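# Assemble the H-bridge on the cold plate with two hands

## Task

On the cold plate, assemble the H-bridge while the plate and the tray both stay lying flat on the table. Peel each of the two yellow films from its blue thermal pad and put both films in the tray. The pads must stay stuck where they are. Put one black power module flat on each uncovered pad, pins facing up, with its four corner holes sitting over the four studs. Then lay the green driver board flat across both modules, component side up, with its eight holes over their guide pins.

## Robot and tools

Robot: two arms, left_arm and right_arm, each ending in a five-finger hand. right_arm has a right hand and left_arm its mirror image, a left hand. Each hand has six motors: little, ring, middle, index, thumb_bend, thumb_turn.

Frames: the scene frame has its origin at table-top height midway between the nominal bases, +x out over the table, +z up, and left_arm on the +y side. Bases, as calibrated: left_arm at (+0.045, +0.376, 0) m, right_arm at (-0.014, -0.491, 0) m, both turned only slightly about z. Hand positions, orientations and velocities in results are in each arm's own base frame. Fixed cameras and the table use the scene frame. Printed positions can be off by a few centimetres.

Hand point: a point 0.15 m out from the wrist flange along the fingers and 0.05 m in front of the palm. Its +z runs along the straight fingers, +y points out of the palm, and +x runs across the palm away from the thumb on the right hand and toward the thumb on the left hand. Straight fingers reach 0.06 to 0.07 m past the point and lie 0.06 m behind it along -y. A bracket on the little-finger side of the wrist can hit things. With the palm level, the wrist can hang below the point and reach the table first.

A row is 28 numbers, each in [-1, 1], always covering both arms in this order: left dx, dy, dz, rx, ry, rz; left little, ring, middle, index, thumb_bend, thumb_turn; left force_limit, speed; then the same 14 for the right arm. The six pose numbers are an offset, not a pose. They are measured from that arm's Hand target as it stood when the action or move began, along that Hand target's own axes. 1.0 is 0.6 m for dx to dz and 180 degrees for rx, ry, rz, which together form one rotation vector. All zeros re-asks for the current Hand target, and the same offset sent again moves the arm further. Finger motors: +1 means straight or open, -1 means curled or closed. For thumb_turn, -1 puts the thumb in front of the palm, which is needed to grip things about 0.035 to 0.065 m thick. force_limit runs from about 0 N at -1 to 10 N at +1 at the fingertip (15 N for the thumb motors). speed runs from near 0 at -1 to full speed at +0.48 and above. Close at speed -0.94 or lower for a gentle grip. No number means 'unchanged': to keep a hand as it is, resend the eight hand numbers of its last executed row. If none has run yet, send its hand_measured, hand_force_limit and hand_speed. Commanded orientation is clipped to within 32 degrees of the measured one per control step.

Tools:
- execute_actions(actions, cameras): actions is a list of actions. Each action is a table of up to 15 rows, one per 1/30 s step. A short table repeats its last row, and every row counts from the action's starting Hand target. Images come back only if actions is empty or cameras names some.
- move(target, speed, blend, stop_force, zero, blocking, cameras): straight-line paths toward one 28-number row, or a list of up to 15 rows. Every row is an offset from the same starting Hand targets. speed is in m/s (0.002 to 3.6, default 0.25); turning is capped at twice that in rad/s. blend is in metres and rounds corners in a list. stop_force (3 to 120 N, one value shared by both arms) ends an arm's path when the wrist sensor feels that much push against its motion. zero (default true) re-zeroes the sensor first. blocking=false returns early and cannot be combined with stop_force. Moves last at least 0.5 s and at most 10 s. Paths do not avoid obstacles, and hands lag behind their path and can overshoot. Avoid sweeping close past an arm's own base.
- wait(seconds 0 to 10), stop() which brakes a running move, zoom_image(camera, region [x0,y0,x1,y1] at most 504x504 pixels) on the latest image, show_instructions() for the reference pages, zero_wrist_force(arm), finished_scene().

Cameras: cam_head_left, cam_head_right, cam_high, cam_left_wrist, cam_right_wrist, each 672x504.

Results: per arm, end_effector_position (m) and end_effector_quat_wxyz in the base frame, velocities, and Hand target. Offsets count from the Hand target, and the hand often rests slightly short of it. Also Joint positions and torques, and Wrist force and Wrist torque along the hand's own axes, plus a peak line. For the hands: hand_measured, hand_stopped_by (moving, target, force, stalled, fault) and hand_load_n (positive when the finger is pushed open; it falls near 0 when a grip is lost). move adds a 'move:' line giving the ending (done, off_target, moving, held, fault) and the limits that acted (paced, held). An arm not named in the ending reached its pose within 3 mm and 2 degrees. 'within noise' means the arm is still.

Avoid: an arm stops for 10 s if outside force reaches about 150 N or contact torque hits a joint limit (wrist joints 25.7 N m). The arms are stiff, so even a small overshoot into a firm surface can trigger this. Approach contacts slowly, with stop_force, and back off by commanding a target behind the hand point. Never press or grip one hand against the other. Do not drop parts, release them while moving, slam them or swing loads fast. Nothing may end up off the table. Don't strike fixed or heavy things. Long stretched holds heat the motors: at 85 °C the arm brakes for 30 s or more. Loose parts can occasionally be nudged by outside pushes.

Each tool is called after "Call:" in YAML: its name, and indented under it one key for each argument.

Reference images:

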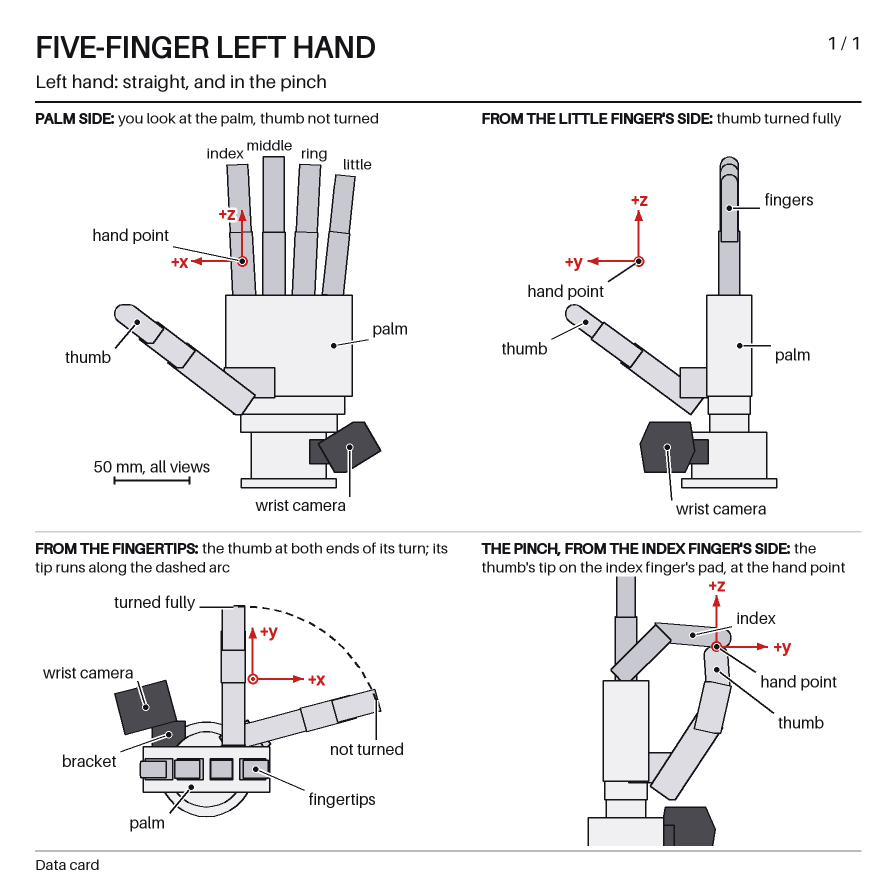

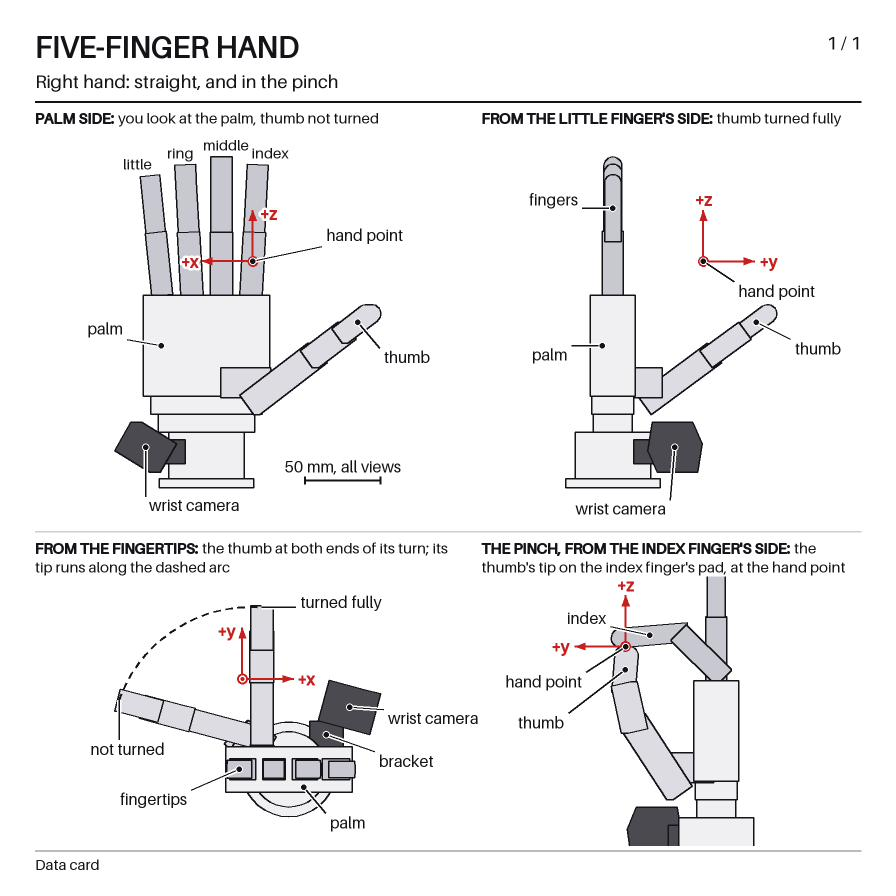

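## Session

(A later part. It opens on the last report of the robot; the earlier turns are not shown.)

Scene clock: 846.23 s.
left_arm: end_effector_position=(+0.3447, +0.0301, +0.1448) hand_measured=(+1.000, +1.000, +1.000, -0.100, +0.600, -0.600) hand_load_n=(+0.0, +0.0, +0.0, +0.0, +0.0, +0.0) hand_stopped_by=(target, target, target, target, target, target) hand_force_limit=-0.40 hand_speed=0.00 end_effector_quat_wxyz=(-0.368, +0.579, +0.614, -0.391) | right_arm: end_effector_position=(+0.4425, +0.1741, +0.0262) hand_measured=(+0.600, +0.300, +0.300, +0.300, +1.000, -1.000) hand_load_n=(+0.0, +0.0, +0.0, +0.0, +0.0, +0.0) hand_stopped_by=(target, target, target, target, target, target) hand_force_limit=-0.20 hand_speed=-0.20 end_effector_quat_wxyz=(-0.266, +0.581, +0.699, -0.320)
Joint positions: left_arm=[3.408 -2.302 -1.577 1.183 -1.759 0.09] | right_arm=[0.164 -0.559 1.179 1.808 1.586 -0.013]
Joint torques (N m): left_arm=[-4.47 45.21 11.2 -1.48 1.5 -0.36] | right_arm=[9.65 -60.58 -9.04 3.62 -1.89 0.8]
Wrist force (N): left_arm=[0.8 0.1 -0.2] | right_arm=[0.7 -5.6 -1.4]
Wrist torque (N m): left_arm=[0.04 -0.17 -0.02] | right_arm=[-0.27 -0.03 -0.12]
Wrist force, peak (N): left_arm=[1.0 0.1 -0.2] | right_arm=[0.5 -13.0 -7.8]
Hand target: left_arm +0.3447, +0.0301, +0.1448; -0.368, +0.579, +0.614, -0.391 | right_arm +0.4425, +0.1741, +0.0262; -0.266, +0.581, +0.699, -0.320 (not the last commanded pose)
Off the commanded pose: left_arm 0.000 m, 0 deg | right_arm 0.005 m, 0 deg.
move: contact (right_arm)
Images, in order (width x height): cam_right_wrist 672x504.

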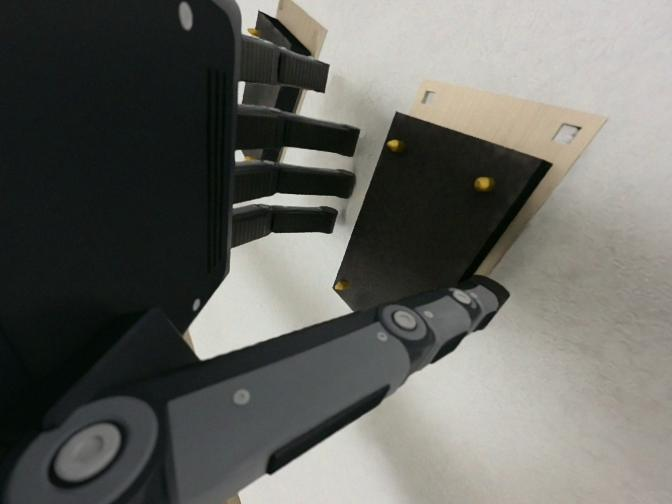

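Call:
zoom_image:
  camera: "cam_right_wrist"
  region: [300, 100, 552, 352]

Scaled by 2.000 from the camera's 672x504 image, which has a finer 960x720 frame.

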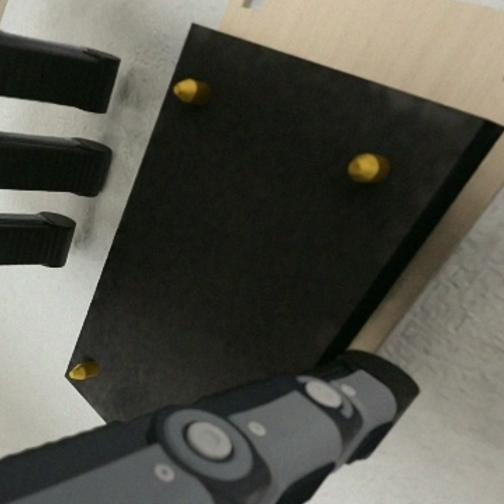

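Call:
move:
  target:
    - [0,0,0,0,0,0,1,1,1,-0.1,0.6,-0.6,-0.4,0, 0,-0.04415,-0.03812,0,0,0,0.6,0.3,0.3,0.3,1,-1,-0.2,-0.2]
    - [0,0,0,0,0,0,1,1,1,-0.1,0.6,-0.6,-0.4,0, 0,-0.04415,-0.03812,0,0,0,-1,0.3,-1,0.3,1,-1,-0.2,-0.2]
  speed: 0.08
  cameras: ["cam_right_wrist"]

Scene clock: 887.67 s.
left_arm: end_effector_position=(+0.3447, +0.0301, +0.1448) hand_measured=(+1.000, +1.000, +1.000, -0.100, +0.600, -0.600) hand_load_n=(+0.0, +0.0, +0.0, +0.0, +0.0, +0.0) hand_stopped_by=(target, target, target, target, target, target) hand_force_limit=-0.40 hand_speed=0.00 end_effector_quat_wxyz=(-0.368, +0.579, +0.614, -0.391) | right_arm: end_effector_position=(+0.4425, +0.1741, +0.0612) hand_measured=(-1.000, +0.300, -1.000, +0.300, +1.000, -1.000) hand_load_n=(+0.0, +0.0, +0.0, +0.0, +0.5, +0.0) hand_stopped_by=(target, target, target, target, target, target) hand_force_limit=-0.20 hand_speed=-0.20 end_effector_quat_wxyz=(-0.266, +0.581, +0.699, -0.320)
Joint positions: left_arm=[3.408 -2.302 -1.577 1.183 -1.759 0.09] | right_arm=[0.164 -0.609 1.176 1.861 1.586 -0.013]
Joint torques (N m): left_arm=[-3.41 45.77 11.19 -0.89 1.66 -0.21] | right_arm=[8.04 -62.18 -25.2 4.4 -1.63 1.09]
Wrist force (N): left_arm=[0.6 0.0 -0.1] | right_arm=[0.4 -1.8 2.1]
Wrist torque (N m): left_arm=[0.03 -0.14 -0.03] | right_arm=[-0.34 -0.06 -0.06]
Wrist force, peak (N): left_arm=[0.9 0.2 -0.2] | right_arm=[0.9 -6.0 -1.3]
Hand target: left_arm +0.3447, +0.0301, +0.1448; -0.368, +0.579, +0.614, -0.391 | right_arm +0.4425, +0.1741, +0.0612; -0.266, +0.581, +0.699, -0.320
Off the commanded pose: left_arm 0.000 m, 0 deg | right_arm 0.000 m, 0 deg.
move: done
Images, in order (width x height): cam_right_wrist 672x504.

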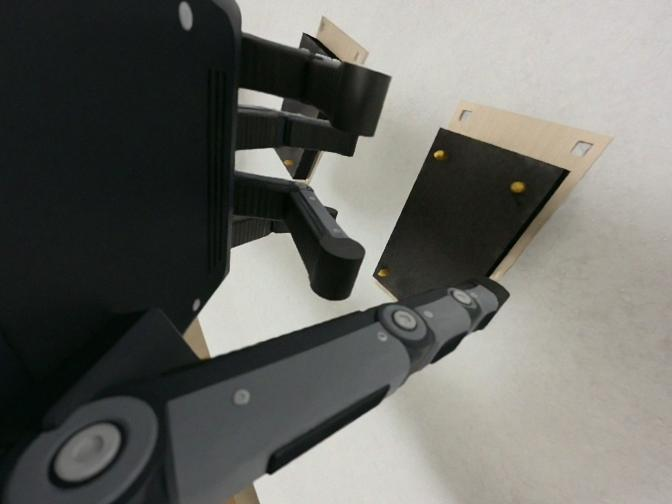

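Call:
move:
  target: [0,0,0,0,0,0,1,1,1,-0.1,0.6,-0.6,-0.4,0, 0,0.03683,0.0318,0,0,0,-1,0.3,-1,0.3,1,-1,-0.2,-0.2]
  speed: 0.06
  cameras: []

Call:
move:
  target: [0,0,0,0,0,0,1,1,1,-0.1,0.6,-0.6,-0.4,0, 0,0.01198,0.01034,0,0,0,-1,0.3,-1,0.3,1,-1,-0.2,-0.2]
  speed: 0.012
  stop_force: 4
  cameras: ["cam_right_wrist"]

Scene clock: 901.13 s.
left_arm: end_effector_position=(+0.3447, +0.0301, +0.1448) hand_measured=(+1.000, +1.000, +1.000, -0.100, +0.600, -0.600) hand_load_n=(+0.0, +0.0, +0.0, +0.0, +0.0, +0.0) hand_stopped_by=(target, target, target, target, target, target) hand_force_limit=-0.40 hand_speed=0.00 end_effector_quat_wxyz=(-0.368, +0.579, +0.614, -0.391) | right_arm: end_effector_position=(+0.4424, +0.1740, +0.0323) hand_measured=(-1.000, +0.300, -1.000, +0.300, +1.000, -1.000) hand_load_n=(+0.0, +0.0, +0.0, +0.0, -0.5, +0.0) hand_stopped_by=(target, target, target, target, target, target) hand_force_limit=-0.20 hand_speed=-0.20 end_effector_quat_wxyz=(-0.266, +0.581, +0.699, -0.320)
Joint positions: left_arm=[3.408 -2.302 -1.577 1.183 -1.759 0.09] | right_arm=[0.164 -0.568 1.18 1.817 1.586 -0.013]
Joint torques (N m): left_arm=[-3.3 44.51 10.9 -1 1.47 -0.24] | right_arm=[-7.24 -43.57 -25.62 0.2 2.16 -1.12]
Wrist force (N): left_arm=[0.4 0.3 0.0] | right_arm=[1.0 -1.8 1.8]
Wrist torque (N m): left_arm=[0.06 -0.12 -0.05] | right_arm=[-0.31 -0.14 -0.02]
Wrist force, peak (N): left_arm=[1.0 0.1 -0.3] | right_arm=[0.6 -2.2 2.3]
Hand target: left_arm +0.3447, +0.0301, +0.1448; -0.368, +0.579, +0.614, -0.391 | right_arm +0.4425, +0.1741, +0.0320; -0.266, +0.581, +0.699, -0.320
Off the commanded pose: left_arm 0.000 m, 0 deg | right_arm 0.000 m, 0 deg.
move: done
No camera images: "cameras" was empty.

Scene clock: 902.93 s.
left_arm: end_effector_position=(+0.3447, +0.0301, +0.1448) hand_measured=(+1.000, +1.000, +1.000, -0.100, +0.600, -0.600) hand_load_n=(+0.0, +0.0, +0.0, +0.0, +0.0, +0.0) hand_stopped_by=(target, target, target, target, target, target) hand_force_limit=-0.40 hand_speed=0.00 end_effector_quat_wxyz=(-0.368, +0.579, +0.614, -0.391) | right_arm: end_effector_position=(+0.4425, +0.1741, +0.0226) hand_measured=(-1.000, +0.300, -1.000, +0.300, +1.000, -1.000) hand_load_n=(+0.0, +0.0, +0.0, +0.0, +0.0, +0.0) hand_stopped_by=(target, target, target, target, target, target) hand_force_limit=-0.20 hand_speed=-0.20 end_effector_quat_wxyz=(-0.266, +0.581, +0.699, -0.320)
Joint positions: left_arm=[3.408 -2.302 -1.577 1.183 -1.759 0.09] | right_arm=[0.164 -0.554 1.179 1.803 1.586 -0.013]
Joint torques (N m): left_arm=[-3.66 44.75 10.72 -0.9 1.47 -0.16] | right_arm=[-7.85 -44.23 -25.78 0.24 2.21 -1.11]
Wrist force (N): left_arm=[0.6 0.0 0.0] | right_arm=[0.8 -1.6 2.0]
Wrist torque (N m): left_arm=[0.02 -0.14 -0.03] | right_arm=[-0.31 -0.12 -0.03]
Wrist force, peak (N): left_arm=[0.9 -0.1 -0.1] | right_arm=[0.8 -2.0 2.3]
Hand target: left_arm +0.3447, +0.0301, +0.1448; -0.368, +0.579, +0.614, -0.391 | right_arm +0.4425, +0.1741, +0.0226; -0.266, +0.581, +0.699, -0.320
Off the commanded pose: left_arm 0.000 m, 0 deg | right_arm 0.000 m, 0 deg.
move: done
Images, in order (width x height): cam_right_wrist 672x504.

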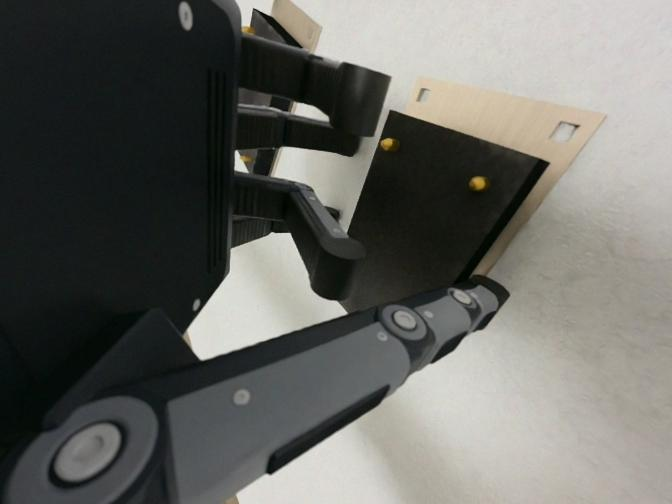

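Call:
move:
  target: [0,0,0,0,0,0,1,1,1,-0.1,0.6,-0.6,-0.4,0, 0,0,0,0,0,0,-1,-0.3,-1,-0.3,1,-1,0.2,-0.9]
  speed: 0.02
  cameras: ["cam_right_wrist"]

Scene clock: 907.43 s.
left_arm: end_effector_position=(+0.3447, +0.0301, +0.1448) hand_measured=(+1.000, +1.000, +1.000, -0.100, +0.600, -0.600) hand_load_n=(+0.0, +0.0, +0.0, +0.0, +0.0, +0.0) hand_stopped_by=(target, target, target, target, target, target) hand_force_limit=-0.40 hand_speed=0.00 end_effector_quat_wxyz=(-0.368, +0.579, +0.614, -0.391) | right_arm: end_effector_position=(+0.4425, +0.1741, +0.0225) hand_measured=(-1.000, -0.088, -1.000, -0.062, +1.000, -1.000) hand_load_n=(+0.0, +8.0, +0.0, +4.5, +2.0, +1.5) hand_stopped_by=(target, force, target, force, target, target) hand_force_limit=0.20 hand_speed=-0.90 end_effector_quat_wxyz=(-0.266, +0.581, +0.699, -0.320)
Joint positions: left_arm=[3.408 -2.302 -1.577 1.183 -1.759 0.09] | right_arm=[0.164 -0.554 1.179 1.803 1.586 -0.013]
Joint torques (N m): left_arm=[-3.91 45.64 10.19 -0.89 1.4 -0.25] | right_arm=[-7.9 -46.89 -24.88 1.1 2.18 -0.84]
Wrist force (N): left_arm=[0.7 0.2 0.2] | right_arm=[0.7 -0.4 2.6]
Wrist torque (N m): left_arm=[0.04 -0.16 -0.03] | right_arm=[-0.36 -0.20 0.04]
Wrist force, peak (N): left_arm=[0.9 0.3 -0.1] | right_arm=[0.8 0.2 3.4]
Hand target: left_arm +0.3447, +0.0301, +0.1448; -0.368, +0.579, +0.614, -0.391 | right_arm +0.4425, +0.1741, +0.0226; -0.266, +0.581, +0.699, -0.320
Off the commanded pose: left_arm 0.000 m, 0 deg | right_arm 0.000 m, 0 deg.
move: done
Images, in order (width x height): cam_right_wrist 672x504.

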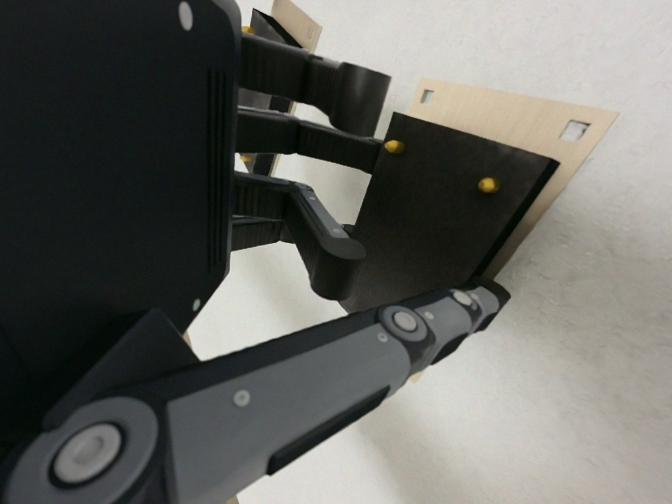

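Call:
move:
  target: [0,0,0,0,0,0,1,1,1,-0.1,0.6,-0.6,-0.4,0, 0,-0.02523,-0.02178,0,0,0,-1,-0.3,-1,-0.3,1,-1,0.2,-0.9]
  speed: 0.02
  cameras: ["cam_right_wrist"]

Scene clock: 911.60 s.
left_arm: end_effector_position=(+0.3447, +0.0301, +0.1448) hand_measured=(+1.000, +1.000, +1.000, -0.100, +0.600, -0.600) hand_load_n=(+0.0, +0.0, +0.0, +0.0, +0.0, +0.0) hand_stopped_by=(target, target, target, target, target, target) hand_force_limit=-0.40 hand_speed=0.00 end_effector_quat_wxyz=(-0.368, +0.579, +0.614, -0.391) | right_arm: end_effector_position=(+0.4425, +0.1741, +0.0423) hand_measured=(-1.000, -0.088, -1.000, -0.062, +1.000, -1.000) hand_load_n=(+0.0, +7.0, +0.0, +5.5, +2.0, +3.0) hand_stopped_by=(target, force, target, force, target, target) hand_force_limit=0.20 hand_speed=-0.90 end_effector_quat_wxyz=(-0.266, +0.581, +0.699, -0.320)
Joint positions: left_arm=[3.408 -2.302 -1.577 1.183 -1.759 0.09] | right_arm=[0.164 -0.583 1.179 1.832 1.586 -0.013]
Joint torques (N m): left_arm=[-3.24 45.78 10.03 -0.87 1.49 -0.27] | right_arm=[-3.67 -64.12 -26.42 5.19 1.41 -0.05]
Wrist force (N): left_arm=[0.6 0.0 -0.1] | right_arm=[0.7 0.6 3.9]
Wrist torque (N m): left_arm=[0.02 -0.14 -0.03] | right_arm=[-0.24 -0.13 -0.01]
Wrist force, peak (N): left_arm=[0.9 0.1 -0.4] | right_arm=[0.6 0.8 4.6]
Hand target: left_arm +0.3447, +0.0301, +0.1448; -0.368, +0.579, +0.614, -0.391 | right_arm +0.4425, +0.1741, +0.0426; -0.266, +0.581, +0.699, -0.320
Off the commanded pose: left_arm 0.000 m, 0 deg | right_arm 0.000 m, 0 deg.
move: done
Images, in order (width x height): cam_right_wrist 672x504.

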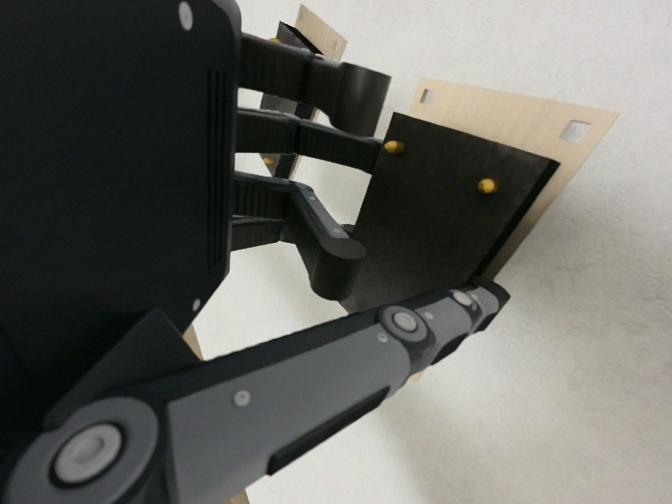

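Call:
zoom_image:
  camera: "cam_right_wrist"
  region: [370, 60, 640, 262]

Call:
zoom_image:
  camera: "cam_right_wrist"
  region: [300, 180, 500, 400]

Scaled by 1.867 from the camera's 672x504 image, which has a finer 960x720 frame.

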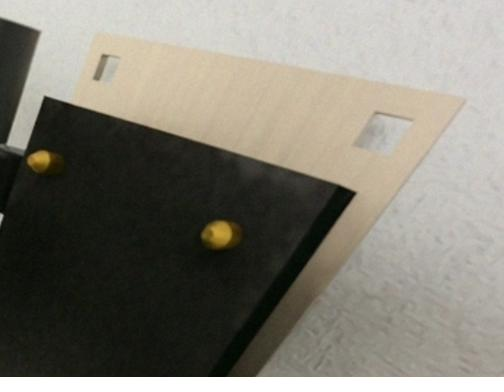

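Scaled by 2.291 from the camera's 672x504 image, which has a finer 960x720 frame.

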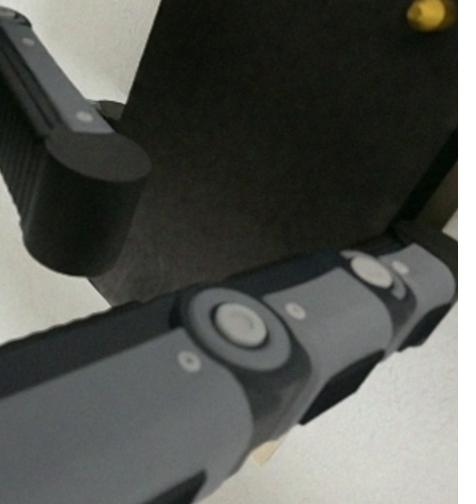

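Call:
move:
  target:
    - [0,0,0,0,0,0,1,1,1,-0.1,0.6,-0.6,-0.4,0, 0,-0.1261,-0.1089,0,0,0,-1,-0.3,-1,-0.3,1,-1,0.2,-0.9]
    - [0,0,0,0,0,0,1,1,1,-0.1,0.6,-0.6,-0.4,0, 0.5315,-0.1805,0.0113,0,0.3973,0.3430,-1,-0.3,-1,-0.3,1,-1,0.2,-0.9]
  speed: 0.15
  blend: 0.02
  cameras: ["cam_right_wrist","cam_head_left","cam_head_right","cam_high"]

Scene clock: 956.10 s.
left_arm: end_effector_position=(+0.3447, +0.0301, +0.1448) hand_measured=(+1.000, +1.000, +1.000, -0.100, +0.600, -0.600) hand_load_n=(+0.0, +0.0, +0.0, +0.0, +0.0, +0.0) hand_stopped_by=(target, target, target, target, target, target) hand_force_limit=-0.40 hand_speed=0.00 end_effector_quat_wxyz=(-0.368, +0.579, +0.614, -0.391) | right_arm: end_effector_position=(+0.3095, +0.4737, +0.1199) hand_measured=(-1.000, -0.088, -1.000, -0.062, +1.000, -1.000) hand_load_n=(+0.0, +7.0, +0.0, +6.0, +1.5, +2.5) hand_stopped_by=(target, force, target, force, target, target) hand_force_limit=0.20 hand_speed=-0.90 end_effector_quat_wxyz=(-0.416, +0.908, +0.048, -0.021)
Joint positions: left_arm=[3.408 -2.302 -1.577 1.183 -1.759 0.09] | right_arm=[0.465 -1.072 1.517 0.738 0.784 2.092]
Joint torques (N m): left_arm=[-3.43 45.47 8.64 -0.29 1.55 -0.13] | right_arm=[10.34 -49.4 -7.1 -0.38 0.88 1.07]
Wrist force (N): left_arm=[0.7 0.0 -0.2] | right_arm=[0.6 1.4 4.8]
Wrist torque (N m): left_arm=[0.04 -0.17 -0.03] | right_arm=[-0.19 -0.24 -0.10]
Wrist force, peak (N): left_arm=[1.0 0.1 0.0] | right_arm=[1.4 1.3 4.9]
Hand target: left_arm +0.3447, +0.0301, +0.1448; -0.368, +0.579, +0.614, -0.391 | right_arm +0.3095, +0.4737, +0.1198; -0.416, +0.908, +0.048, -0.021
Off the commanded pose: left_arm 0.000 m, 0 deg | right_arm 0.000 m, 0 deg.
move: done
Images, in order (width x height): cam_head_left 672x504, cam_head_right 672x504, cam_high 672x504, cam_right_wrist 672x504.

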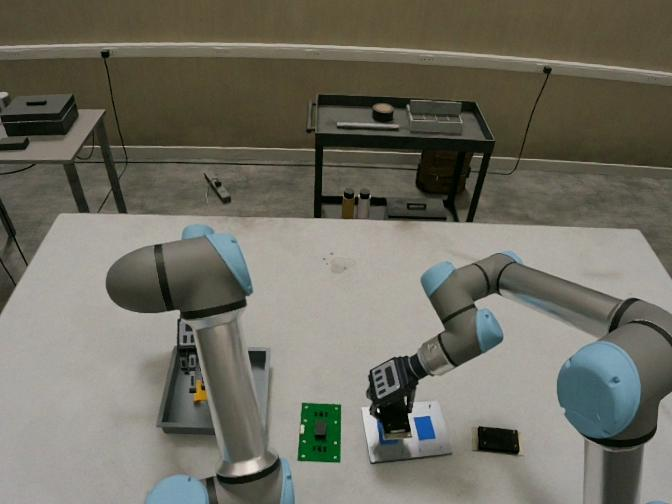

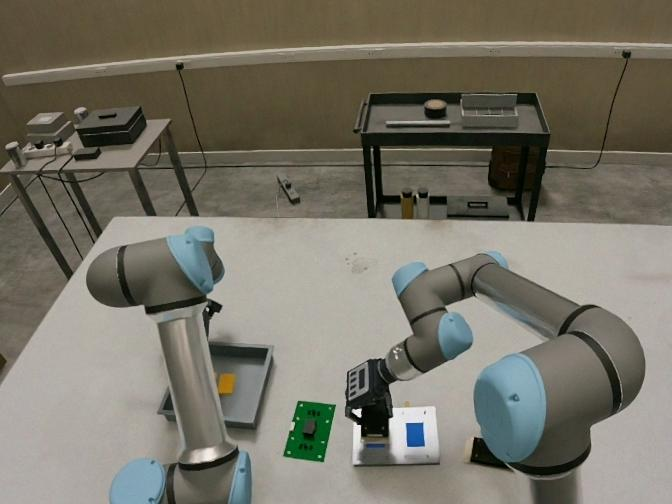

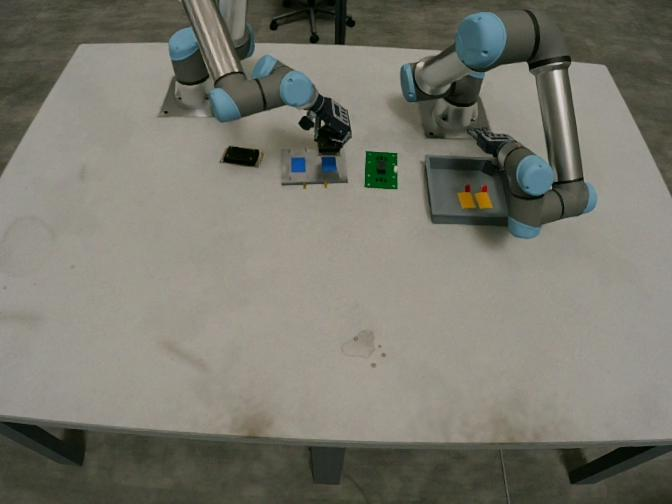

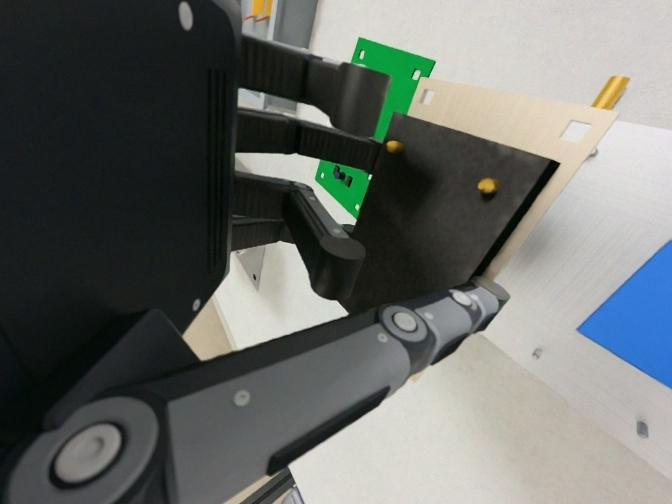

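Call:
zoom_image:
  camera: "cam_right_wrist"
  region: [470, 60, 672, 262]

Call:
zoom_image:
  camera: "cam_right_wrist"
  region: [470, 262, 672, 464]

Scaled by 2.495 from the camera's 672x504 image, which has a finer 960x720 frame.

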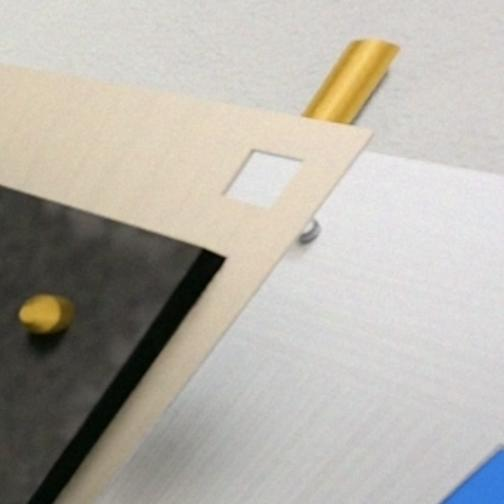

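Scaled by 2.495 from the camera's 672x504 image, which has a finer 960x720 frame.

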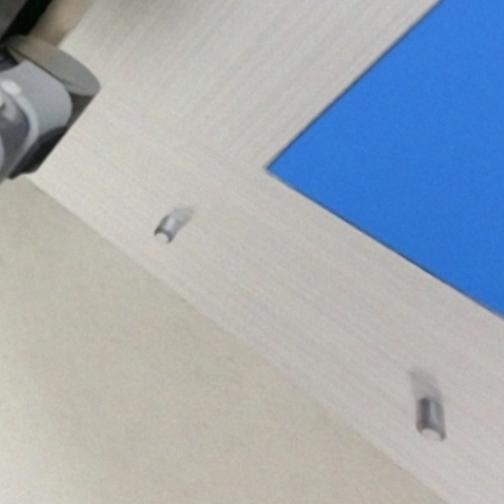

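Call:
move:
  target: [0,0,0,0,0,0,1,1,1,-0.1,0.6,-0.6,-0.4,0, 0.0057,0.0708,0.0713,0,0,0,-1,-0.3,-1,-0.3,1,-1,0.2,-0.9]
  speed: 0.06
  cameras: ["cam_right_wrist","cam_head_right"]

Scene clock: 989.27 s.
left_arm: end_effector_position=(+0.3447, +0.0301, +0.1448) hand_measured=(+1.000, +1.000, +1.000, -0.100, +0.600, -0.600) hand_load_n=(+0.0, +0.0, +0.0, +0.0, +0.0, +0.0) hand_stopped_by=(target, target, target, target, target, target) hand_force_limit=-0.40 hand_speed=0.00 end_effector_quat_wxyz=(-0.368, +0.579, +0.614, -0.391) | right_arm: end_effector_position=(+0.3125, +0.4787, +0.0600) hand_measured=(-1.000, -0.088, -1.000, -0.062, +1.000, -1.000) hand_load_n=(+0.0, +6.5, +0.0, +6.0, +2.0, +2.5) hand_stopped_by=(target, force, target, force, target, target) hand_force_limit=0.20 hand_speed=-0.90 end_effector_quat_wxyz=(-0.416, +0.908, +0.048, -0.021) end_effector_velocity=(+0.000, +0.000, -0.003) end_effector_angular_velocity=(+0.000, +0.001, -0.001)
Joint positions: left_arm=[3.408 -2.302 -1.577 1.183 -1.759 0.09] | right_arm=[0.472 -0.993 1.561 0.608 0.787 2.101]
Joint velocities: left_arm=[within noise] | right_arm=[0 0.004 0.002 -0.005 0 0.001]
Joint torques (N m): left_arm=[-4.24 45.9 6.67 -0.27 1.47 -0.11] | right_arm=[9.99 -33.9 -6.8 -0.55 0.96 1.42]
Wrist force (N): left_arm=[0.5 0.1 -0.2] | right_arm=[0.7 1.1 4.3]
Wrist torque (N m): left_arm=[0.04 -0.12 -0.03] | right_arm=[-0.20 -0.24 -0.08]
Wrist force, peak (N): left_arm=[0.9 0.1 -0.1] | right_arm=[0.8 1.5 5.1]
Hand target: left_arm +0.3447, +0.0301, +0.1448; -0.368, +0.579, +0.614, -0.391 | right_arm +0.3125, +0.4787, +0.0597; -0.416, +0.908, +0.048, -0.021
Off the commanded pose: left_arm 0.000 m, 0 deg | right_arm 0.000 m, 0 deg.
move: done
Images, in order (width x height): cam_head_right 672x504, cam_right_wrist 672x504.

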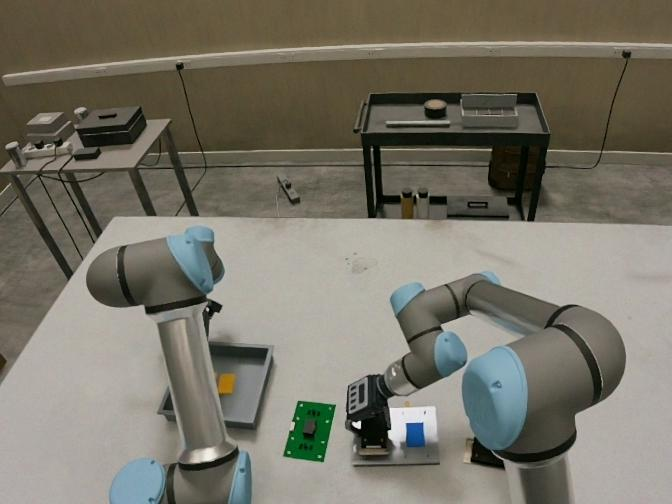

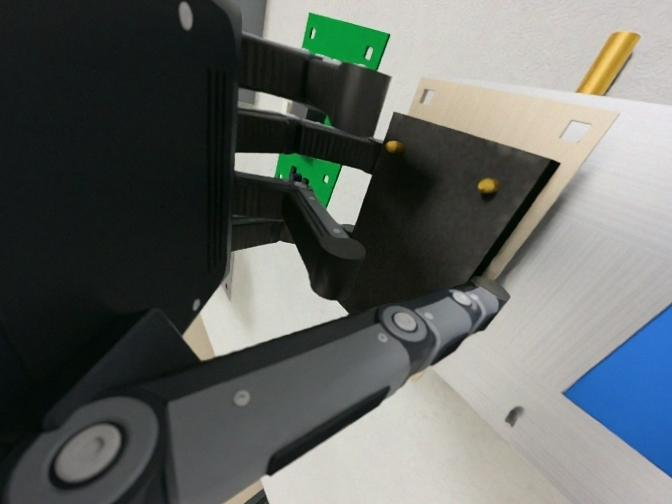

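Call:
zoom_image:
  camera: "cam_right_wrist"
  region: [400, 60, 672, 264]

Call:
zoom_image:
  camera: "cam_head_right"
  region: [340, 380, 450, 480]

Scaled by 1.853 from the camera's 672x504 image, which has a finer 960x720 frame.

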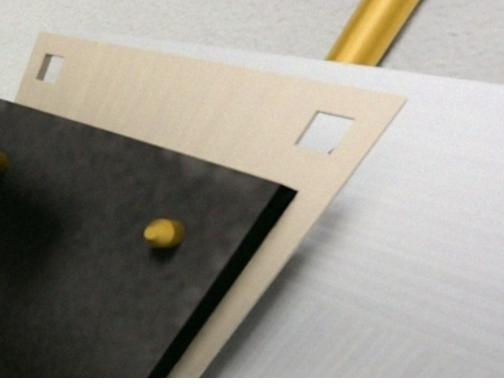

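Scaled by 4.582 from the camera's 672x504 image, which has a finer 960x720 frame.

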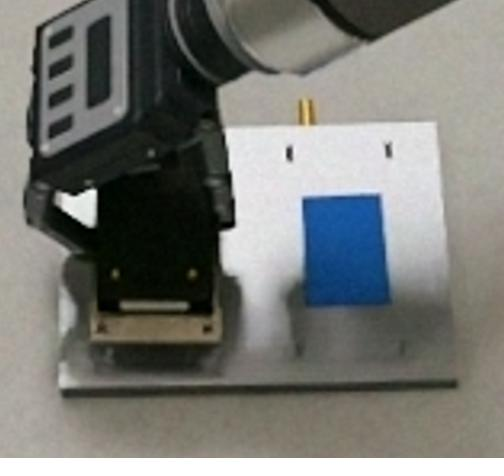

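Call:
zoom_image:
  camera: "cam_right_wrist"
  region: [540, 100, 620, 160]

Call:
zoom_image:
  camera: "cam_right_wrist"
  region: [400, 60, 480, 120]

Scaled by 6.300 from the camera's 672x504 image, which has a finer 960x720 frame.

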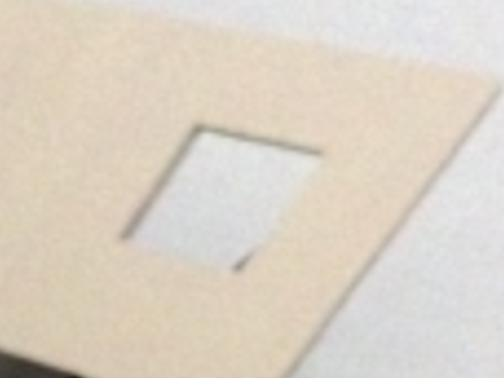

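Scaled by 6.300 from the camera's 672x504 image, which has a finer 960x720 frame.

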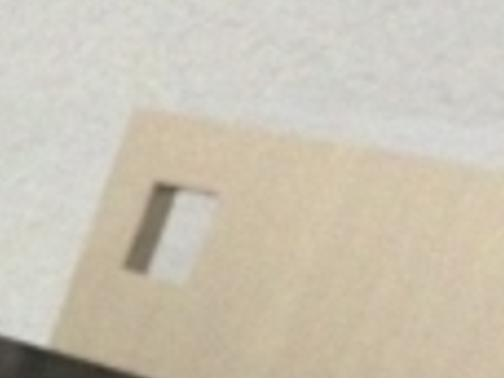

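Call:
move:
  target: [0,0,0,0,0,0,1,1,1,-0.1,0.6,-0.6,-0.4,0, -0.0015,0.00878,0.00513,0,0,0,-1,-0.3,-1,-0.3,1,-1,0.2,-0.9]
  speed: 0.02
  stop_force: 5
  cameras: ["cam_right_wrist"]

Call:
zoom_image:
  camera: "cam_right_wrist"
  region: [540, 100, 620, 160]

Call:
zoom_image:
  camera: "cam_right_wrist"
  region: [400, 60, 480, 120]

Scene clock: 1017.87 s.
left_arm: end_effector_position=(+0.3447, +0.0301, +0.1448) hand_measured=(+1.000, +1.000, +1.000, -0.100, +0.600, -0.600) hand_load_n=(+0.0, +0.0, +0.0, +0.0, +0.0, +0.0) hand_stopped_by=(target, target, target, target, target, target) hand_force_limit=-0.40 hand_speed=0.00 end_effector_quat_wxyz=(-0.368, +0.579, +0.614, -0.391) | right_arm: end_effector_position=(+0.3117, +0.4775, +0.0537) hand_measured=(-1.000, -0.088, -1.000, -0.062, +1.000, -1.000) hand_load_n=(+0.0, +6.5, +0.0, +6.0, +2.0, +2.5) hand_stopped_by=(target, force, target, force, target, target) hand_force_limit=0.20 hand_speed=-0.90 end_effector_quat_wxyz=(-0.416, +0.908, +0.048, -0.021)
Joint positions: left_arm=[3.408 -2.302 -1.577 1.183 -1.759 0.09] | right_arm=[0.47 -0.987 1.571 0.594 0.786 2.099]
Joint torques (N m): left_arm=[-3.34 45.28 5.65 -0.33 1.56 0.02] | right_arm=[-8.95 -34.09 -6.87 -0.32 -3.58 -1.43]
Wrist force (N): left_arm=[0.3 -0.1 -0.3] | right_arm=[0.6 1.5 4.1]
Wrist torque (N m): left_arm=[0.02 -0.11 -0.04] | right_arm=[-0.13 -0.21 0.07]
Wrist force, peak (N): left_arm=[0.9 0.2 -0.4] | right_arm=[1.0 1.6 4.6]
Hand target: left_arm +0.3447, +0.0301, +0.1448; -0.368, +0.579, +0.614, -0.391 | right_arm +0.3117, +0.4775, +0.0537; -0.416, +0.908, +0.048, -0.021
Off the commanded pose: left_arm 0.000 m, 0 deg | right_arm 0.000 m, 0 deg.
move: done
Images, in order (width x height): cam_right_wrist 672x504.

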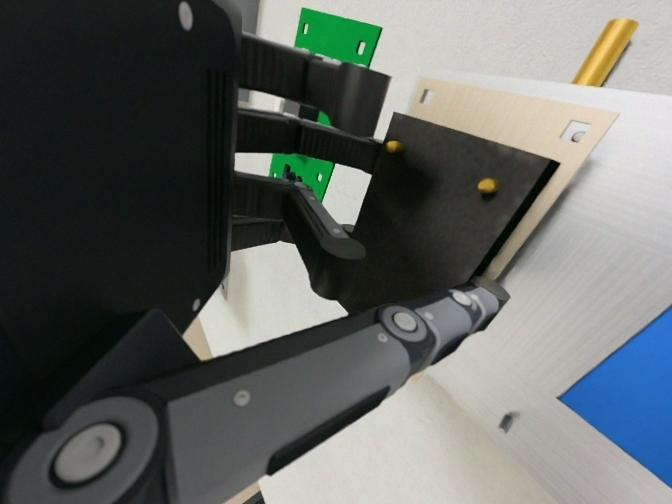

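Scaled by 6.300 from the camera's 672x504 image, which has a finer 960x720 frame.

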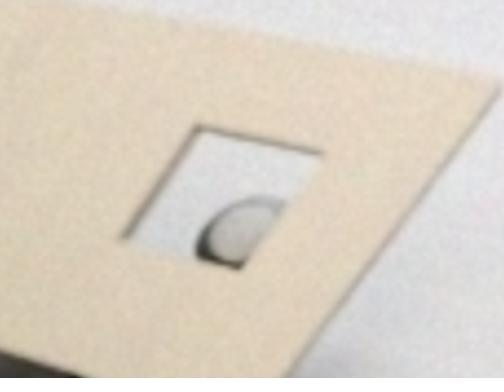

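Scaled by 6.300 from the camera's 672x504 image, which has a finer 960x720 frame.

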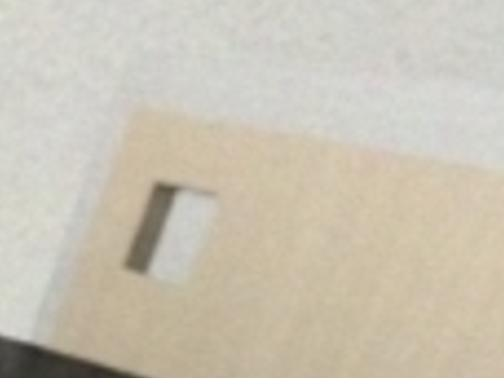

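Call:
zoom_image:
  camera: "cam_right_wrist"
  region: [470, 370, 600, 470]

Scaled by 3.877 from the camera's 672x504 image, which has a finer 960x720 frame.

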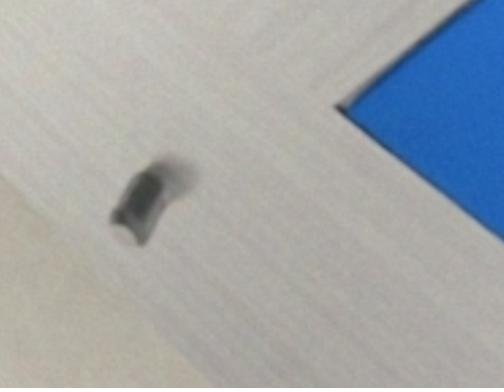

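Call:
zoom_image:
  camera: "cam_right_wrist"
  region: [390, 40, 540, 140]

Call:
zoom_image:
  camera: "cam_right_wrist"
  region: [540, 40, 672, 140]

Scaled by 3.360 from the camera's 672x504 image, which has a finer 960x720 frame.

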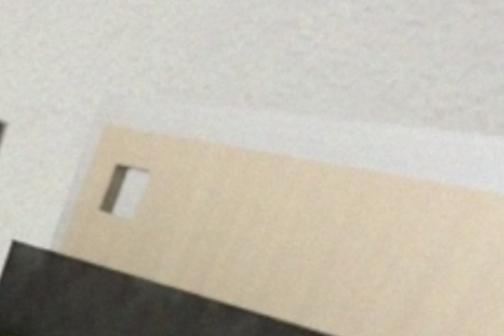

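Scaled by 3.818 from the camera's 672x504 image, which has a finer 960x720 frame.

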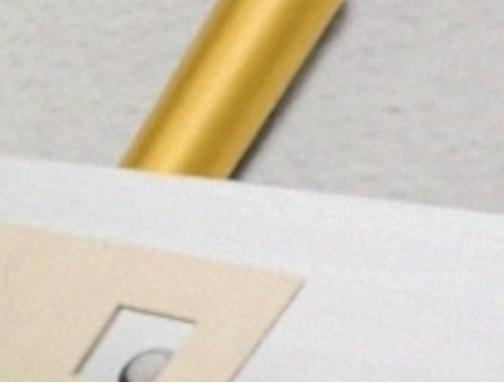

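Call:
move:
  target: [0,0,0,0,0,0,1,1,1,-0.1,0.6,-0.6,-0.4,0, -0.00255,0.00525,-0.00097,0,-0.0080,-0.0069,-1,-0.3,-1,-0.3,1,-1,0.2,-0.9]
  speed: 0.02
  cameras: ["cam_right_wrist","cam_head_right"]

Call:
zoom_image:
  camera: "cam_right_wrist"
  region: [540, 100, 620, 160]

Call:
zoom_image:
  camera: "cam_head_right"
  region: [340, 380, 450, 480]

Scene clock: 1057.57 s.
left_arm: end_effector_position=(+0.3447, +0.0301, +0.1448) hand_measured=(+1.000, +1.000, +1.000, -0.100, +0.600, -0.600) hand_load_n=(+0.0, +0.0, +0.0, +0.0, +0.0, +0.0) hand_stopped_by=(target, target, target, target, target, target) hand_force_limit=-0.40 hand_speed=0.00 end_effector_quat_wxyz=(-0.368, +0.579, +0.614, -0.391) | right_arm: end_effector_position=(+0.3105, +0.4749, +0.0518) hand_measured=(-1.000, -0.088, -1.000, -0.062, +1.000, -1.000) hand_load_n=(+0.0, +7.0, +0.0, +6.0, +2.0, +3.0) hand_stopped_by=(target, force, target, force, target, target) hand_force_limit=0.20 hand_speed=-0.90 end_effector_quat_wxyz=(-0.415, +0.907, +0.063, -0.028)
Joint positions: left_arm=[3.408 -2.302 -1.577 1.183 -1.759 0.09] | right_arm=[0.465 -0.974 1.564 0.624 0.772 2.049]
Joint torques (N m): left_arm=[-3.07 44.73 6.21 -0.48 1.59 -0.11] | right_arm=[-8.65 -34.19 -28.1 4.12 -3.62 -1.41]
Wrist force (N): left_arm=[0.6 -0.1 -0.2] | right_arm=[0.9 0.8 4.5]
Wrist torque (N m): left_arm=[0.03 -0.15 -0.03] | right_arm=[-0.26 -0.28 0.08]
Wrist force, peak (N): left_arm=[0.9 0.1 -0.3] | right_arm=[0.8 1.4 4.7]
Hand target: left_arm +0.3447, +0.0301, +0.1448; -0.368, +0.579, +0.614, -0.391 | right_arm +0.3105, +0.4748, +0.0517; -0.415, +0.907, +0.063, -0.028
Off the commanded pose: left_arm 0.000 m, 0 deg | right_arm 0.000 m, 0 deg.
move: done
Images, in order (width x height): cam_head_right 672x504, cam_right_wrist 672x504.

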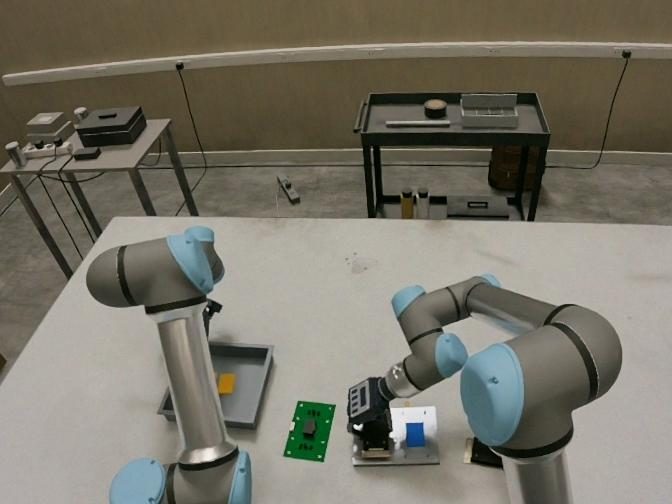

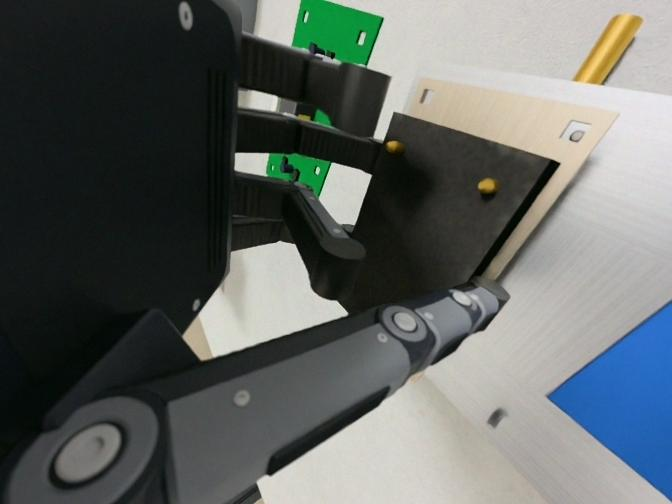

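Scaled by 6.300 from the camera's 672x504 image, which has a finer 960x720 frame.

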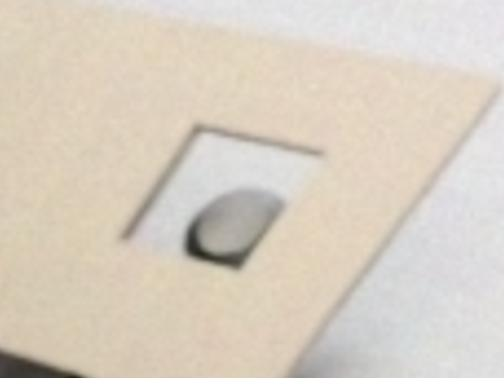

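Scaled by 4.582 from the camera's 672x504 image, which has a finer 960x720 frame.

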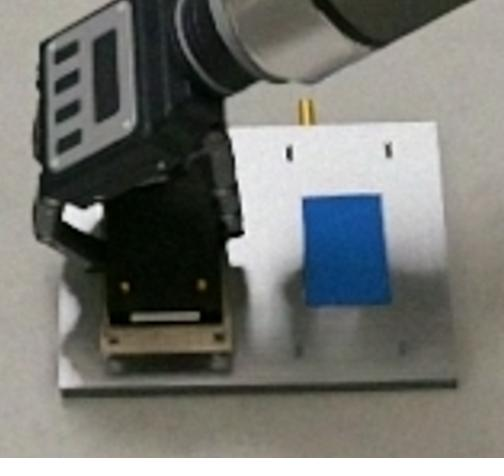

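Call:
zoom_image:
  camera: "cam_head_right"
  region: [350, 430, 410, 475]

Call:
zoom_image:
  camera: "cam_right_wrist"
  region: [390, 40, 540, 140]

Call:
zoom_image:
  camera: "cam_right_wrist"
  region: [540, 40, 672, 140]

Scaled by 8.400 from the camera's 672x504 image, which has a finer 960x720 frame.

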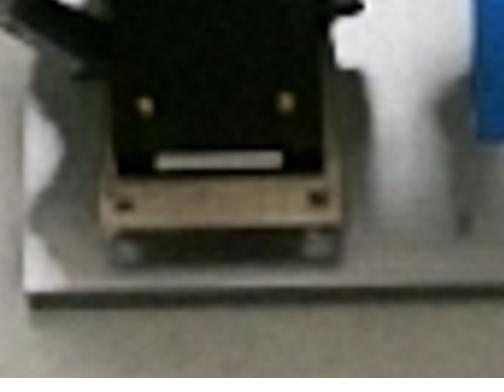

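Scaled by 3.360 from the camera's 672x504 image, which has a finer 960x720 frame.

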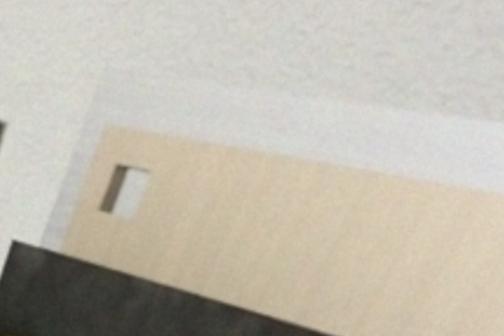

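Scaled by 3.818 from the camera's 672x504 image, which has a finer 960x720 frame.

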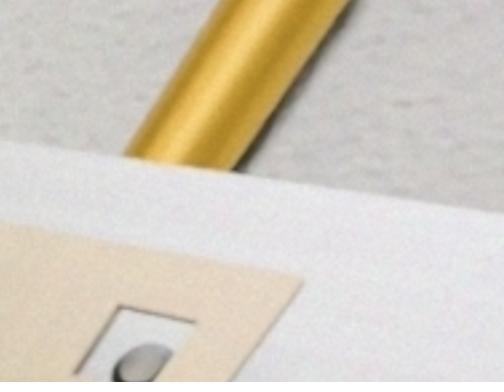

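Call:
zoom_image:
  camera: "cam_head_right"
  region: [350, 400, 446, 472]

Scaled by 5.250 from the camera's 672x504 image, which has a finer 960x720 frame.

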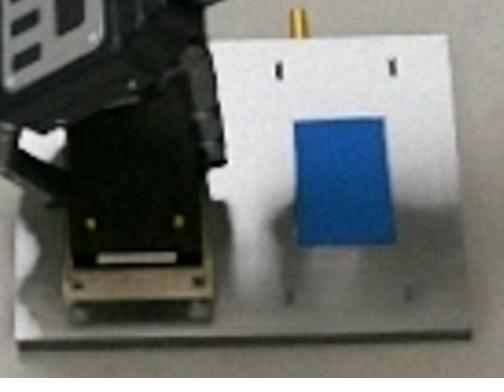

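Call:
zoom_image:
  camera: "cam_head_right"
  region: [385, 435, 433, 471]

Call:
zoom_image:
  camera: "cam_head_right"
  region: [350, 435, 398, 471]

Scaled by 10.500 from the camera's 672x504 image, which has a finer 960x720 frame.

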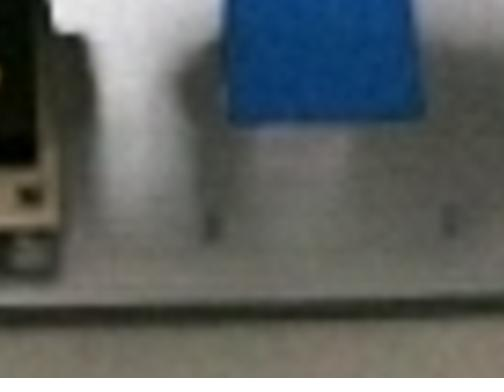

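Scaled by 10.500 from the camera's 672x504 image, which has a finer 960x720 frame.

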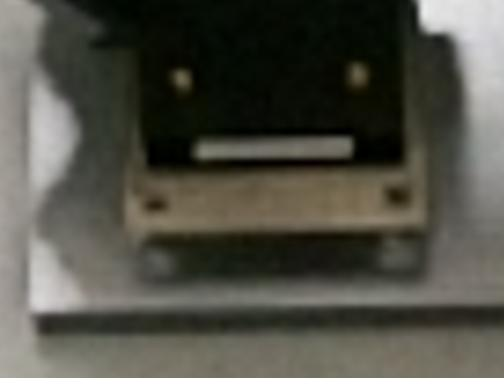

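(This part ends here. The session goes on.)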